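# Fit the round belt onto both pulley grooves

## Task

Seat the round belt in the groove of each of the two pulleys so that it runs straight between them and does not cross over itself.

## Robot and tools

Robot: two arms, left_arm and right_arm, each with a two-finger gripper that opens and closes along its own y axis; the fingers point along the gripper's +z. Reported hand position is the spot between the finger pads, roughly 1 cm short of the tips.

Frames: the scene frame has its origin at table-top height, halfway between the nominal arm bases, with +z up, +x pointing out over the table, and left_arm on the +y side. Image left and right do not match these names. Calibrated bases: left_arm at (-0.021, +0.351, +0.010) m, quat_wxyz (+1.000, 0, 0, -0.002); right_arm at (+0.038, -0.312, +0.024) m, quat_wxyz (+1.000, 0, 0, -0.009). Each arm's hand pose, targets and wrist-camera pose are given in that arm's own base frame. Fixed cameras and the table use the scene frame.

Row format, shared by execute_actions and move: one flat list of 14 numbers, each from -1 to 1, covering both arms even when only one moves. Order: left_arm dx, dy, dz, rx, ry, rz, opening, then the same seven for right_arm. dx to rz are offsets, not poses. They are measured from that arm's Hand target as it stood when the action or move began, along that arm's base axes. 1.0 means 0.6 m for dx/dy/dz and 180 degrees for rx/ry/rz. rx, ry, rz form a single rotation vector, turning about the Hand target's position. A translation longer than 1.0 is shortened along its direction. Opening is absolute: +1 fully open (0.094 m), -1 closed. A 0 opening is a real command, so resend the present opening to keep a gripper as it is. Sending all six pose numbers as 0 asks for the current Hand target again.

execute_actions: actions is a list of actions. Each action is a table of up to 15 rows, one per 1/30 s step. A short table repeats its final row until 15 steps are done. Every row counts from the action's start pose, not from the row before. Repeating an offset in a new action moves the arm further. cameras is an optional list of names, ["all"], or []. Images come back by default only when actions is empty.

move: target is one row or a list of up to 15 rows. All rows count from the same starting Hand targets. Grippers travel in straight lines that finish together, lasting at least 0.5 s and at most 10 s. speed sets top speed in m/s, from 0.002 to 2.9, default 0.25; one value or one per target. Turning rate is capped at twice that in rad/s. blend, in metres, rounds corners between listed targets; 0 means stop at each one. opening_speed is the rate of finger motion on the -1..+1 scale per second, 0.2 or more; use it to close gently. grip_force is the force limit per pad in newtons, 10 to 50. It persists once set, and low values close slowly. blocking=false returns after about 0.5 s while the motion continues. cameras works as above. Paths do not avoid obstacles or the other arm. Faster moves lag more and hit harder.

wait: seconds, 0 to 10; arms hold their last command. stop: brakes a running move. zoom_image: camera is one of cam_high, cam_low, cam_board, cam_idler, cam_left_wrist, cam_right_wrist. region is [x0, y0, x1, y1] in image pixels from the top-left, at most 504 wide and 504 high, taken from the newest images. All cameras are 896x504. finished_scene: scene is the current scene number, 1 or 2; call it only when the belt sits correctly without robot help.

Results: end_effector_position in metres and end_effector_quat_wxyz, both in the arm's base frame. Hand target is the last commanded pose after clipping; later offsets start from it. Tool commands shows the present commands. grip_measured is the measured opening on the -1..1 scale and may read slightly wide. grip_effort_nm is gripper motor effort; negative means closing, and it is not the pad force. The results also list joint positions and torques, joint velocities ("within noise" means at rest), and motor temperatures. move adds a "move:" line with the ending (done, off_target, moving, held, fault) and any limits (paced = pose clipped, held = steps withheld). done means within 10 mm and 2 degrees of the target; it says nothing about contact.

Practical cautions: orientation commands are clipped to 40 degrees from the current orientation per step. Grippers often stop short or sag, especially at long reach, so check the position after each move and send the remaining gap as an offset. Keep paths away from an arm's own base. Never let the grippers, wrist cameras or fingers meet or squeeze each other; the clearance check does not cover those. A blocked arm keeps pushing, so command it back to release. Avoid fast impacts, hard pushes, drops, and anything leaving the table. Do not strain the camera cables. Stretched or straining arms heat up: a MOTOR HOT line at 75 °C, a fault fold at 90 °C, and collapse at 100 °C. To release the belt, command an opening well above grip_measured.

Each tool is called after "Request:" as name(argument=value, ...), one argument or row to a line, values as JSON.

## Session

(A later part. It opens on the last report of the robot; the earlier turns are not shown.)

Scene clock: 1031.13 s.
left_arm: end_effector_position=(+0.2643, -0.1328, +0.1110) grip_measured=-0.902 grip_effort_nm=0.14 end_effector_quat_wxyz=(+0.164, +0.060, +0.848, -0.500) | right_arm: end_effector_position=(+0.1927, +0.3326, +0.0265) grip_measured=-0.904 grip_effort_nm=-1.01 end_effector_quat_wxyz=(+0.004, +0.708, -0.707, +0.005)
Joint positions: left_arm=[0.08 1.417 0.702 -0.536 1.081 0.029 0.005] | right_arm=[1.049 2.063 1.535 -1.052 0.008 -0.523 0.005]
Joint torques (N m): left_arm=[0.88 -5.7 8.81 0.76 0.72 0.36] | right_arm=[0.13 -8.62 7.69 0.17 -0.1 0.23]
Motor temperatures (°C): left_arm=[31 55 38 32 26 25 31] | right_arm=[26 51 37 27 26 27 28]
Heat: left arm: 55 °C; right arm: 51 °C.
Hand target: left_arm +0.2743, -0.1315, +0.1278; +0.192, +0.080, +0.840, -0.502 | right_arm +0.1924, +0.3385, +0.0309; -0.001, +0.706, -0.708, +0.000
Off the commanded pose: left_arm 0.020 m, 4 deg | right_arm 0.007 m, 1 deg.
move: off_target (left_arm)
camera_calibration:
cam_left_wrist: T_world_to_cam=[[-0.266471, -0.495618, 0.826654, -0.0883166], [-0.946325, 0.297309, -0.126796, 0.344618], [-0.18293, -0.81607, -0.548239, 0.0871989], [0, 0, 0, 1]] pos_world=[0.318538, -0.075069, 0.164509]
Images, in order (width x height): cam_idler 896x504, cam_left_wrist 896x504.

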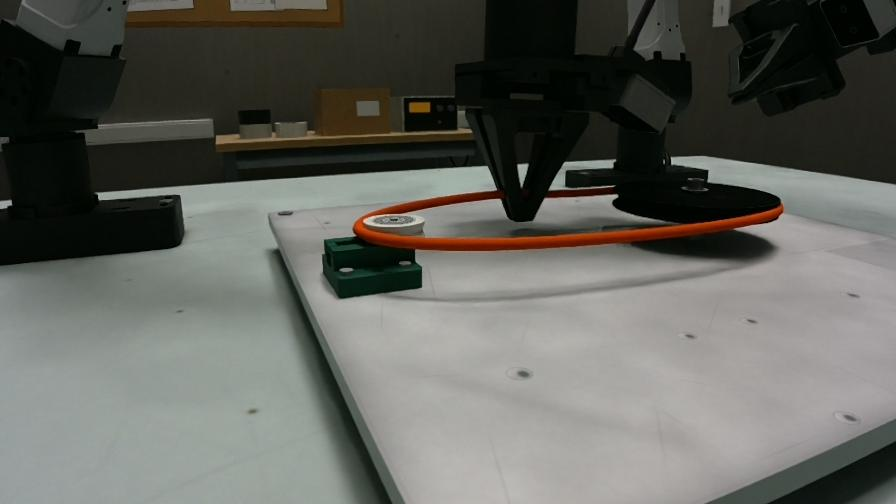

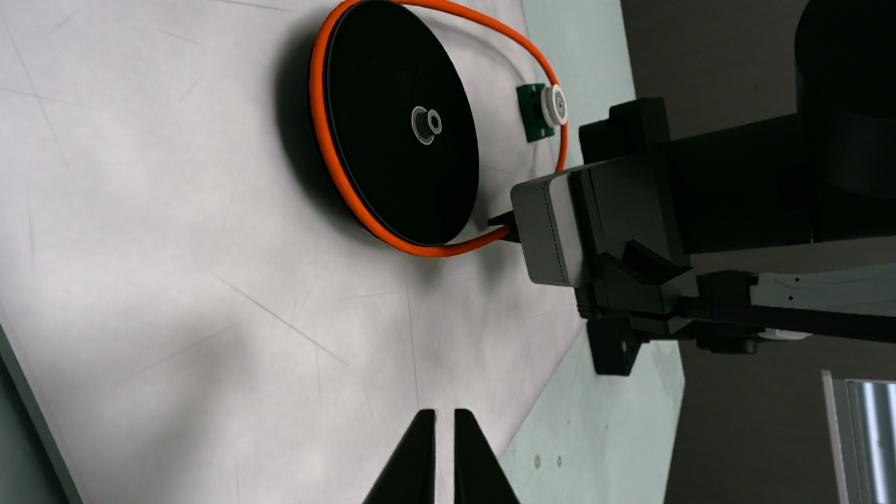

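Request:
move(
  target=[0,0,0,0,0,0,-0.9,0,0,0,0,0,0,-0.7],
  opening_speed=0.2,
  cameras=["cam_idler","cam_left_wrist","cam_right_wrist"],
)

Request:
zoom_image(
  camera="cam_idler",
  region=[560, 130, 830, 280],
)

Scene clock: 1033.47 s.
left_arm: end_effector_position=(+0.2643, -0.1328, +0.1110) grip_measured=-0.902 grip_effort_nm=0.14 end_effector_quat_wxyz=(+0.164, +0.060, +0.848, -0.500) | right_arm: end_effector_position=(+0.1927, +0.3326, +0.0265) grip_measured=-0.702 grip_effort_nm=0.11 end_effector_quat_wxyz=(+0.004, +0.707, -0.707, +0.005)
Joint positions: left_arm=[0.08 1.417 0.702 -0.536 1.081 0.029 0.005] | right_arm=[1.049 2.063 1.535 -1.052 0.008 -0.521 0.014]
Joint torques (N m): left_arm=[0.88 -5.7 8.81 0.75 0.72 0.36] | right_arm=[0.34 -8.87 7.5 0.25 -0.04 0.17]
Heat: left arm: 54 °C; right arm: 50 °C.
Hand target: left_arm +0.2743, -0.1315, +0.1278; +0.192, +0.080, +0.840, -0.502 | right_arm +0.1924, +0.3385, +0.0309; -0.001, +0.706, -0.708, +0.000
Off the commanded pose: left_arm 0.020 m, 4 deg | right_arm 0.007 m, 1 deg.
move: off_target (left_arm)
camera_calibration:
cam_left_wrist: T_world_to_cam=[[-0.266471, -0.495618, 0.826654, -0.0883166], [-0.946325, 0.297309, -0.126796, 0.344618], [-0.18293, -0.81607, -0.548239, 0.0871989], [0, 0, 0, 1]] pos_world=[0.318538, -0.075069, 0.164509]
cam_right_wrist: T_world_to_cam=[[0.999989, 0.000692262, 0.00474285, -0.191078], [-0.00141228, -0.903031, 0.429573, 0.328023], [0.00458032, -0.429575, -0.90302, 0.256818], [0, 0, 0, 1]] pos_world=[0.190363, 0.40667, 0.0919087]
Images, in order (width x height): cam_idler 896x504, cam_left_wrist 896x504, cam_right_wrist 896x504.

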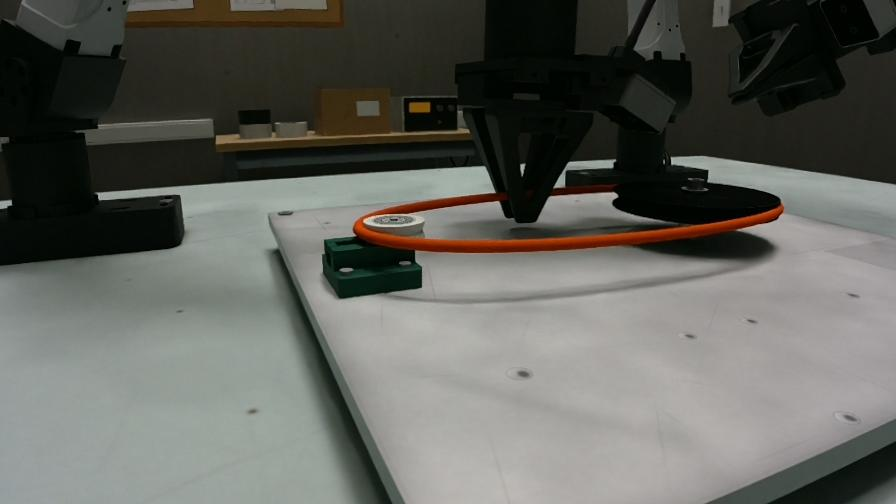

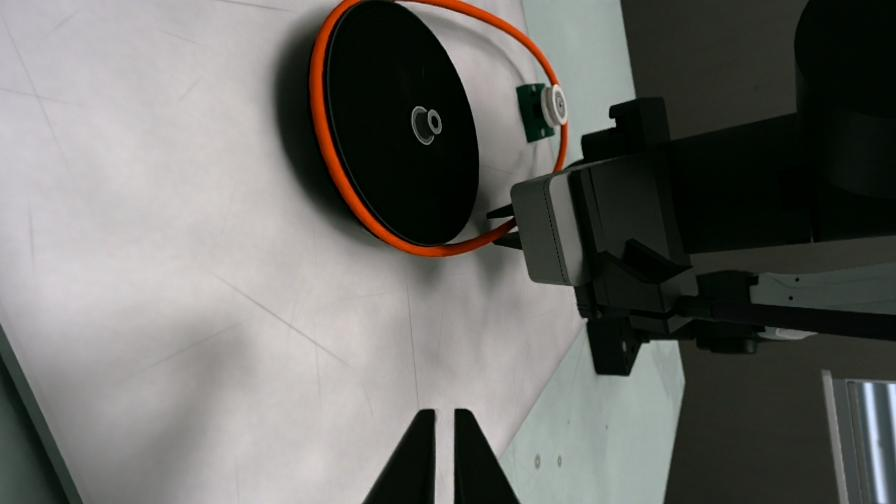

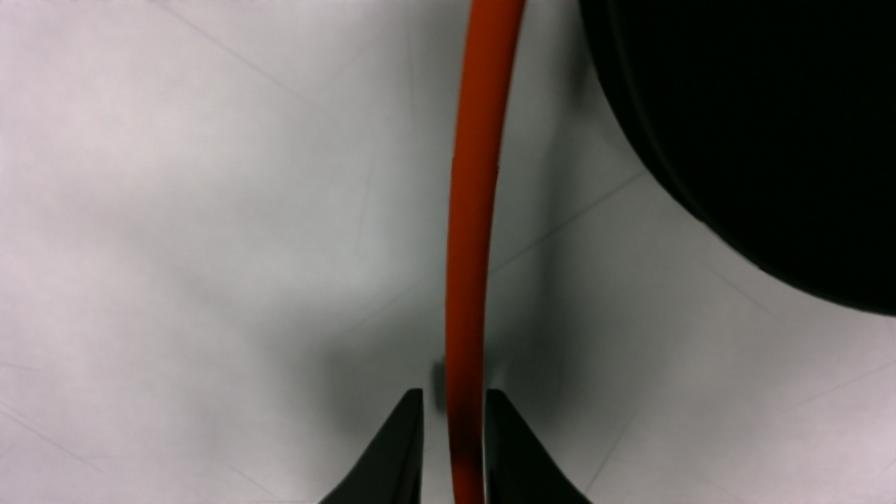

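Scaled by 1.867 from the camera's 896x504 image, which has a finer 1280x720 frame.

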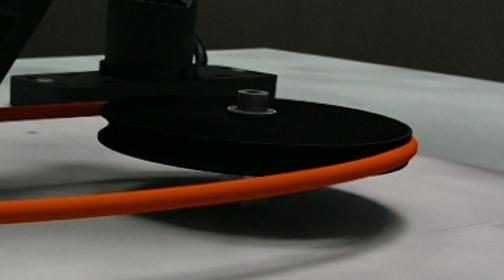

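Request:
move(
  target=[
    [0,0,0,0,0,0,-0.9,0,0,0.13,0,0,0,-0.7],
    [0,0,0,0,0,0,-0.9,0.125,-0.181,0.13,0,0,0,-0.2],
    [0,0,0,0,0,0,-0.9,0.125,-0.181,-0.01,0,0,0,-0.2],
    [0,0,0,0,0,0,-0.9,0.125,-0.181,-0.01,0,0,0,-0.95],
  ],
  speed=[0.06,0.12,0.08,0.1],
  cameras=["cam_idler","cam_left_wrist"],
)

Scene clock: 1040.50 s.
left_arm: end_effector_position=(+0.2643, -0.1328, +0.1110) grip_measured=-0.902 grip_effort_nm=0.14 end_effector_quat_wxyz=(+0.164, +0.060, +0.848, -0.500) | right_arm: end_effector_position=(+0.2627, +0.2296, +0.0339) grip_measured=-0.396 grip_effort_nm=-1.24 end_effector_quat_wxyz=(+0.002, +0.705, -0.710, -0.006)
Joint positions: left_arm=[0.08 1.417 0.702 -0.536 1.081 0.029 0.005] | right_arm=[0.713 1.921 1.36 -1.014 -0.011 -0.851 0.028]
Joint torques (N m): left_arm=[0.88 -5.71 8.81 0.76 0.72 0.36] | right_arm=[-0.55 -6.39 4.72 0.69 0.12 -0.01]
Heat: left arm: 52 °C; right arm: 51 °C.
Hand target: left_arm +0.2743, -0.1315, +0.1278; +0.192, +0.080, +0.840, -0.502 | right_arm +0.2674, +0.2300, +0.0249; -0.001, +0.706, -0.708, +0.000
Off the commanded pose: left_arm 0.020 m, 4 deg | right_arm 0.010 m, 1 deg.
move: off_target (left_arm)
camera_calibration:
cam_left_wrist: T_world_to_cam=[[-0.266471, -0.495618, 0.826654, -0.0883166], [-0.946325, 0.297309, -0.126796, 0.344618], [-0.18293, -0.81607, -0.548239, 0.0871989], [0, 0, 0, 1]] pos_world=[0.318538, -0.075069, 0.164509]
Images, in order (width x height): cam_idler 896x504, cam_left_wrist 896x504.

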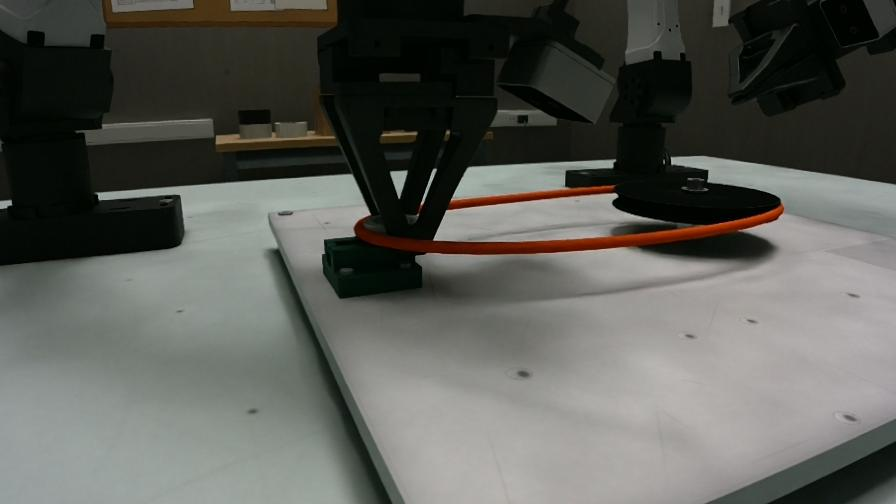

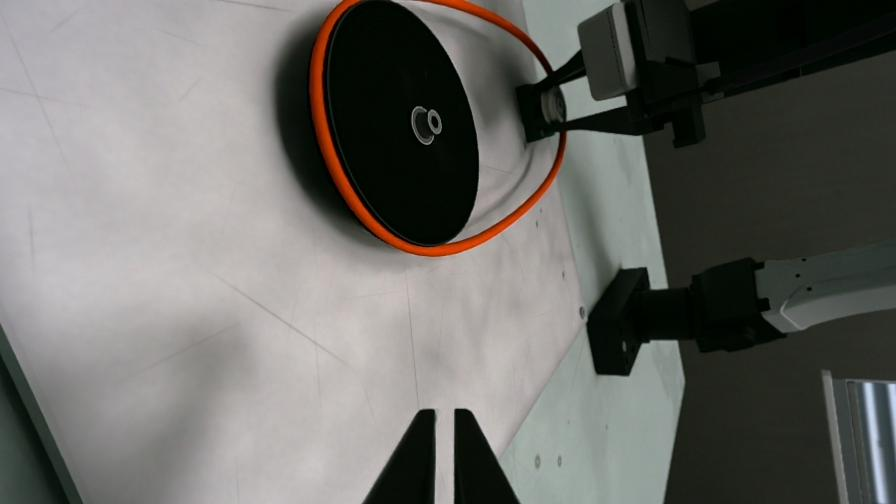

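Beautiful. Pull the idler.

Request:
move(
  target=[
    [0,0,0,0,0,0,-0.9,0,-0.08,0,0,0,0,-0.95],
    [0,0,0,0,0,0,-0.9,0,-0.13,0,0,0,0,-0.95],
  ],
  speed=0.025,
  cameras=["cam_idler","cam_left_wrist"],
)

Request:
zoom_image(
  camera="cam_idler",
  region=[560, 130, 830, 280],
)

Scene clock: 1044.93 s.
left_arm: end_effector_position=(+0.2643, -0.1328, +0.1110) grip_measured=-0.902 grip_effort_nm=0.14 end_effector_quat_wxyz=(+0.164, +0.060, +0.848, -0.500) | right_arm: end_effector_position=(+0.2615, +0.2137, +0.0333) grip_measured=-0.393 grip_effort_nm=-1.01 end_effector_quat_wxyz=(-0.066, +0.725, -0.681, -0.081)
Joint positions: left_arm=[0.08 1.417 0.702 -0.536 1.081 0.029 0.005] | right_arm=[0.589 1.796 1.176 -0.857 -0.187 -1.035 0.029]
Joint torques (N m): left_arm=[0.87 -5.7 8.81 0.76 0.72 0.36] | right_arm=[-5.53 -8.21 3.47 -0.36 1.75 -0.03]
Heat: left arm: 51 °C; right arm: 50 °C.
Hand target: left_arm +0.2743, -0.1315, +0.1278; +0.192, +0.080, +0.840, -0.502 | right_arm +0.2674, +0.1519, +0.0248; -0.001, +0.706, -0.708, +0.000
Off the commanded pose: left_arm 0.020 m, 4 deg | right_arm 0.063 m, 12 deg.
move: off_target (left_arm, right_arm)
camera_calibration:
cam_left_wrist: T_world_to_cam=[[-0.266471, -0.495618, 0.826654, -0.0883166], [-0.946325, 0.297309, -0.126796, 0.344618], [-0.18293, -0.81607, -0.548239, 0.0871989], [0, 0, 0, 1]] pos_world=[0.318538, -0.075069, 0.164509]
Images, in order (width x height): cam_idler 896x504, cam_left_wrist 896x504.

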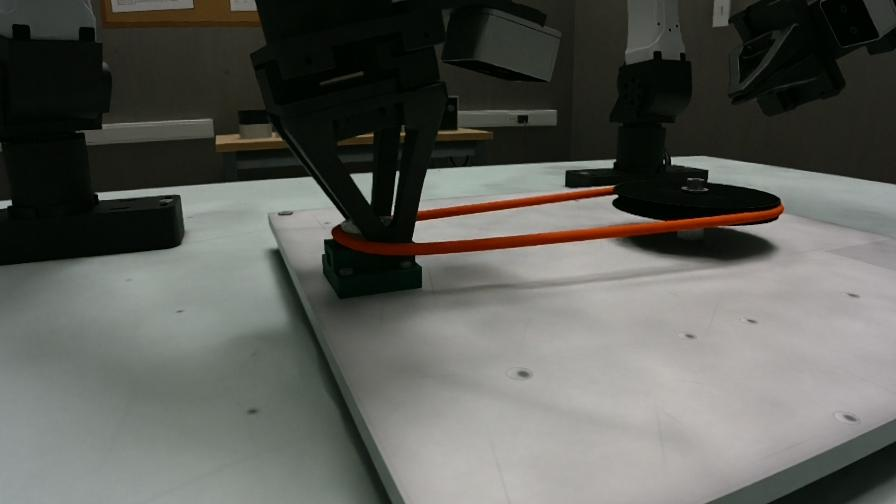

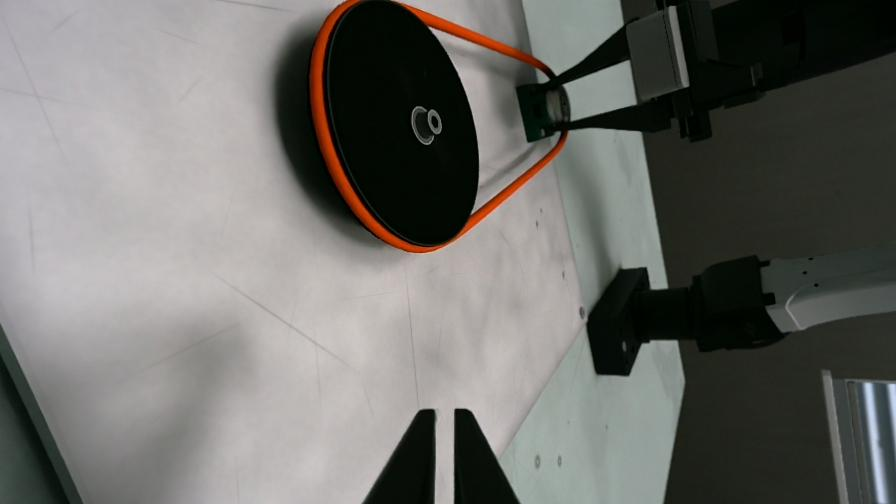

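Scaled by 1.867 from the camera's 896x504 image, which has a finer 1280x720 frame.

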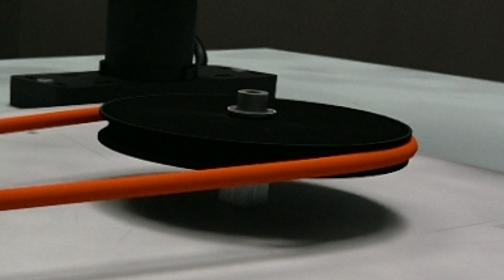

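Request:
move(
  target=[
    [0,0,0,0,0,0,-0.9,0,-0.03,0,0,0,0,-0.95],
    [0,0,0,0,0,0,-0.9,0,0.05,0,0,0,0,-0.95],
    [0,0,0,0,0,0,-0.9,0,0.08,0,0,0,0,-0.95],
  ],
  speed=0.025,
  cameras=["cam_idler","cam_left_wrist"],
)

Request:
zoom_image(
  camera="cam_idler",
  region=[280, 170, 480, 310],
)

Scene clock: 1049.70 s.
left_arm: end_effector_position=(+0.2643, -0.1328, +0.1110) grip_measured=-0.902 grip_effort_nm=0.14 end_effector_quat_wxyz=(+0.164, +0.060, +0.848, -0.500) | right_arm: end_effector_position=(+0.2622, +0.2206, +0.0336) grip_measured=-0.393 grip_effort_nm=-1.01 end_effector_quat_wxyz=(-0.037, +0.712, -0.700, -0.044)
Joint positions: left_arm=[0.08 1.417 0.702 -0.536 1.081 0.029 0.005] | right_arm=[0.649 1.842 1.247 -0.916 -0.098 -0.936 0.029]
Joint torques (N m): left_arm=[0.88 -5.7 8.83 0.76 0.72 0.36] | right_arm=[-0.85 -5.2 6.5 0.04 0.96 0.15]
Heat: left arm: 51 °C; right arm: 50 °C.
Hand target: left_arm +0.2743, -0.1315, +0.1278; +0.192, +0.080, +0.840, -0.502 | right_arm +0.2674, +0.1999, +0.0249; -0.001, +0.706, -0.708, +0.000
Off the commanded pose: left_arm 0.020 m, 4 deg | right_arm 0.023 m, 7 deg.
move: off_target (left_arm, right_arm)
camera_calibration:
cam_left_wrist: T_world_to_cam=[[-0.266471, -0.495618, 0.826654, -0.0883166], [-0.946325, 0.297309, -0.126796, 0.344618], [-0.18293, -0.81607, -0.548239, 0.0871989], [0, 0, 0, 1]] pos_world=[0.318538, -0.075069, 0.164509]
Images, in order (width x height): cam_idler 896x504, cam_left_wrist 896x504.

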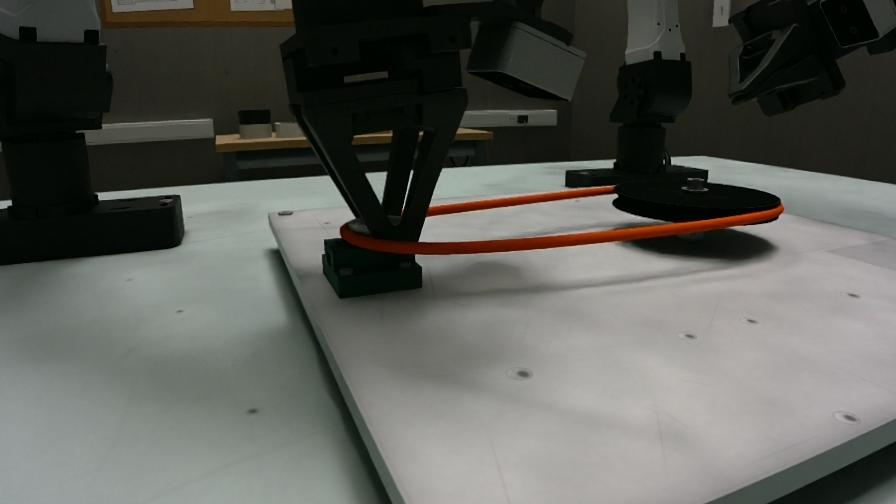

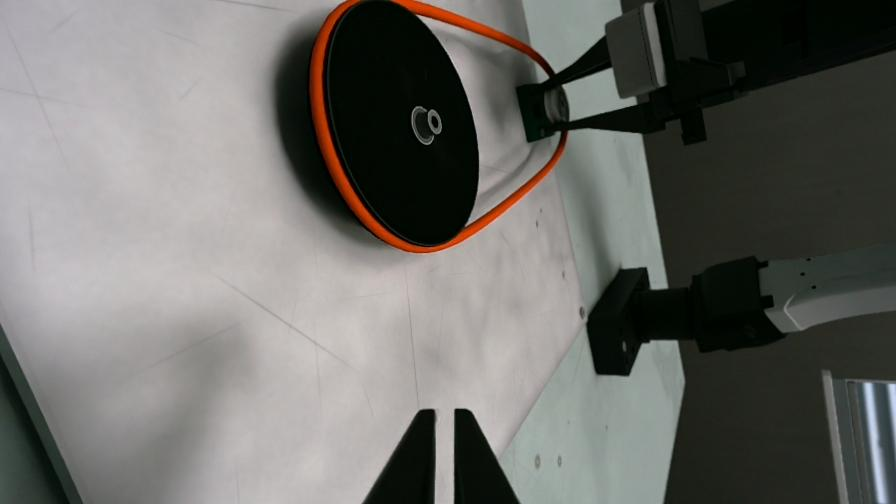

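Scaled by 2.520 from the camera's 896x504 image, which has a finer 1280x720 frame.

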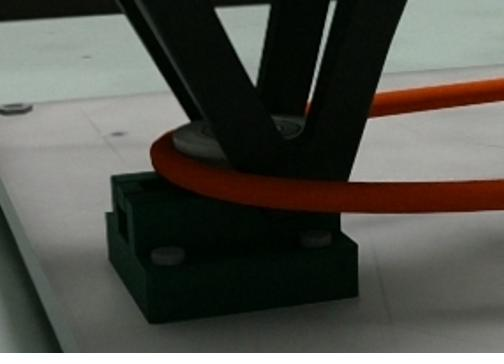

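Request:
move(
  target=[
    [0,0,0,0,0,0,-0.9,0,-0.14,0,0,0,0,-0.95],
    [0,0,0,0,0,0,-0.9,0,-0.02,0,0,0,0,-0.95],
  ],
  speed=0.03,
  cameras=["cam_idler"],
)

Scene clock: 1056.73 s.
left_arm: end_effector_position=(+0.2643, -0.1328, +0.1110) grip_measured=-0.902 grip_effort_nm=0.14 end_effector_quat_wxyz=(+0.164, +0.060, +0.848, -0.500) | right_arm: end_effector_position=(+0.2615, +0.2176, +0.0338) grip_measured=-0.393 grip_effort_nm=-1.01 end_effector_quat_wxyz=(-0.049, +0.715, -0.695, -0.058)
Joint positions: left_arm=[0.08 1.417 0.702 -0.536 1.081 0.029 0.005] | right_arm=[0.627 1.818 1.213 -0.888 -0.131 -0.968 0.029]
Joint torques (N m): left_arm=[0.87 -5.7 8.81 0.76 0.72 0.36] | right_arm=[-1.57 -5.23 6.65 -0.13 1.26 0.16]
Motor temperatures (°C): left_arm=[30 50 41 32 26 25 30] | right_arm=[26 50 36 27 27 27 28]
Heat: left arm: 50 °C; right arm: 50 °C.
Hand target: left_arm +0.2743, -0.1315, +0.1278; +0.192, +0.080, +0.840, -0.502 | right_arm +0.2674, +0.1880, +0.0249; -0.001, +0.706, -0.708, +0.000
Off the commanded pose: left_arm 0.020 m, 4 deg | right_arm 0.032 m, 9 deg.
move: off_target (left_arm, right_arm)
Images, in order (width x height): cam_idler 896x504.

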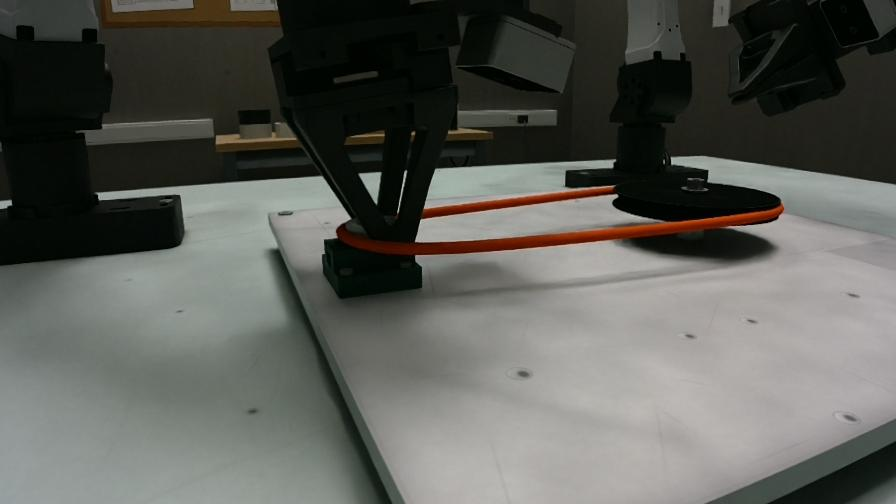

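Open here slowly, then lift.

Request:
move(
  target=[0,0,0,0,0,0,-0.9,0,0.02,0,0,0,0,-0.2],
  opening_speed=0.4,
  speed=0.03,
  cameras=["cam_idler"],
)

Request:
move(
  target=[0,0,0,0,0,0,-0.9,0,0.01,0.12,0,0,0,-0.2],
  speed=0.08,
  cameras=["cam_idler","cam_left_wrist","cam_low"],
)

Request:
zoom_image(
  camera="cam_idler",
  region=[280, 170, 480, 310],
)

Request:
zoom_image(
  camera="cam_idler",
  region=[560, 130, 830, 280],
)

Scene clock: 1059.87 s.
left_arm: end_effector_position=(+0.2643, -0.1328, +0.1110) grip_measured=-0.902 grip_effort_nm=0.14 end_effector_quat_wxyz=(+0.164, +0.060, +0.848, -0.500) | right_arm: end_effector_position=(+0.2639, +0.2207, +0.0327) grip_measured=-0.203 grip_effort_nm=0.18 end_effector_quat_wxyz=(-0.037, +0.712, -0.700, -0.040)
Joint positions: left_arm=[0.08 1.417 0.702 -0.536 1.081 0.029 0.005] | right_arm=[0.651 1.847 1.25 -0.912 -0.09 -0.935 0.037]
Joint torques (N m): left_arm=[0.87 -5.7 8.81 0.76 0.72 0.36] | right_arm=[-1.05 -5.44 6.27 0 0.84 0.19]
Heat: left arm: 49 °C; right arm: 49 °C.
Hand target: left_arm +0.2743, -0.1315, +0.1278; +0.192, +0.080, +0.840, -0.502 | right_arm +0.2673, +0.2000, +0.0249; -0.001, +0.706, -0.708, +0.000
Off the commanded pose: left_arm 0.020 m, 4 deg | right_arm 0.022 m, 6 deg.
move: off_target (left_arm, right_arm)
Images, in order (width x height): cam_idler 896x504.

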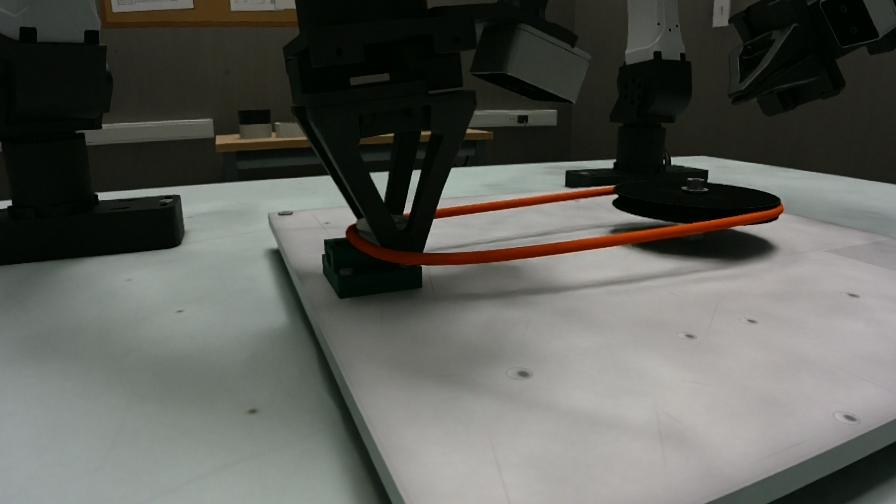

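Scene clock: 1061.47 s.
left_arm: end_effector_position=(+0.2643, -0.1328, +0.1110) grip_measured=-0.902 grip_effort_nm=0.14 end_effector_quat_wxyz=(+0.164, +0.060, +0.848, -0.500) | right_arm: end_effector_position=(+0.2632, +0.2039, +0.0828) grip_measured=-0.202 grip_effort_nm=0.10 end_effector_quat_wxyz=(+0.016, +0.707, -0.707, -0.009)
Joint positions: left_arm=[0.08 1.417 0.702 -0.536 1.081 0.029 0.005] | right_arm=[0.652 1.847 1.46 -1.218 -0.013 -0.918 0.038]
Joint torques (N m): left_arm=[0.88 -5.7 8.81 0.76 0.72 0.36] | right_arm=[0.06 -9.48 7.94 0.11 0.1 0.18]
Heat: left arm: 49 °C; right arm: 49 °C.
Hand target: left_arm +0.2743, -0.1315, +0.1278; +0.192, +0.080, +0.840, -0.502 | right_arm +0.2674, +0.2059, +0.0969; -0.001, +0.706, -0.708, +0.000
Off the commanded pose: left_arm 0.020 m, 4 deg | right_arm 0.015 m, 2 deg.
move: off_target (left_arm, right_arm)
camera_calibration:
cam_left_wrist: T_world_to_cam=[[-0.266471, -0.495618, 0.826654, -0.0883166], [-0.946325, 0.297309, -0.126796, 0.344618], [-0.18293, -0.81607, -0.548239, 0.0871989], [0, 0, 0, 1]] pos_world=[0.318538, -0.075069, 0.164509]
Images, in order (width x height): cam_low 896x504, cam_idler 896x504, cam_left_wrist 896x504.

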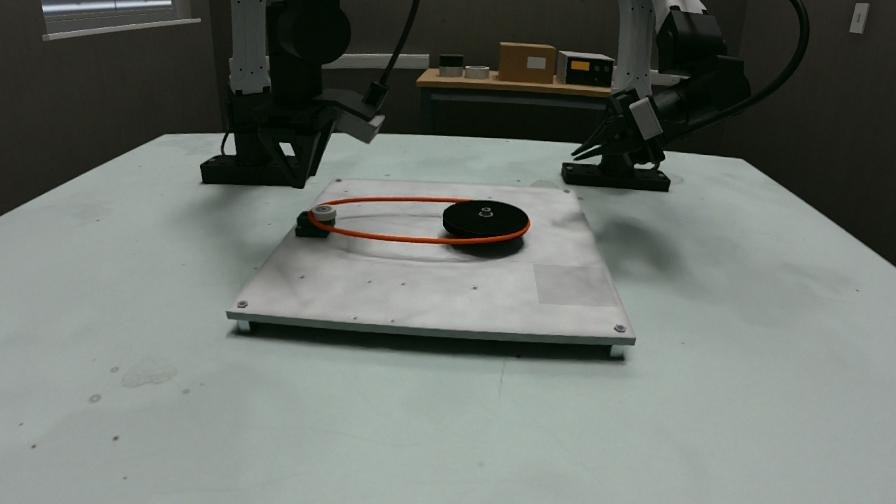

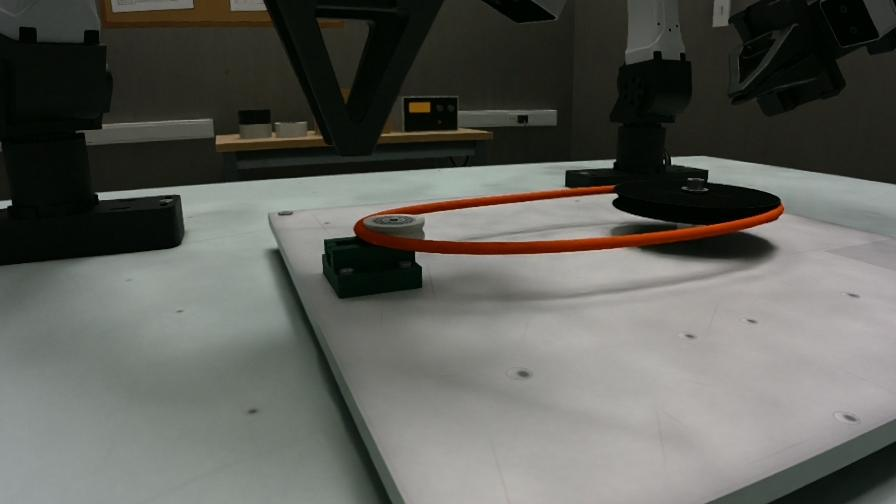

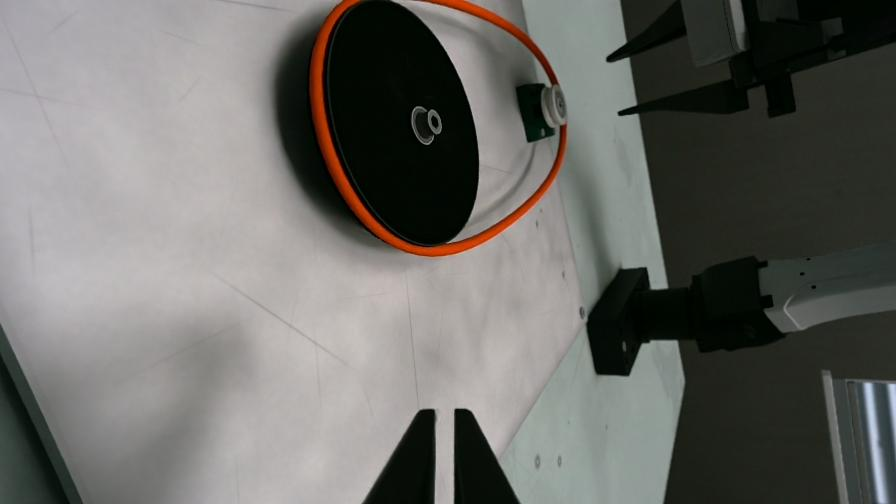

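Scaled by 2.520 from the camera's 896x504 image, which has a finer 1280x720 frame.

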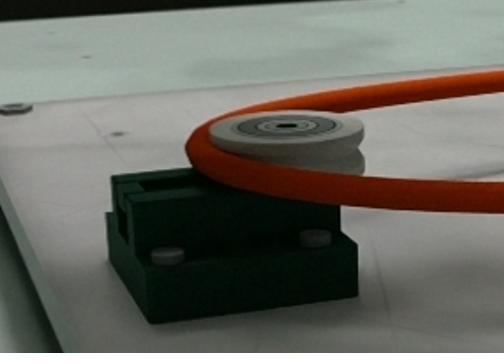

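Scaled by 1.867 from the camera's 896x504 image, which has a finer 1280x720 frame.

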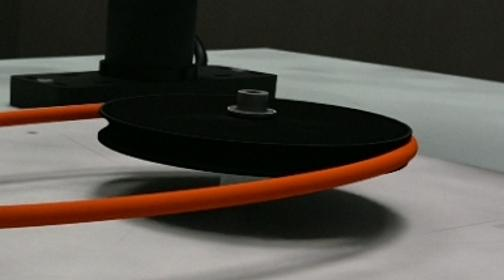

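Request:
finished_scene(
  scene=1,
)

The scene is finished: the task was done.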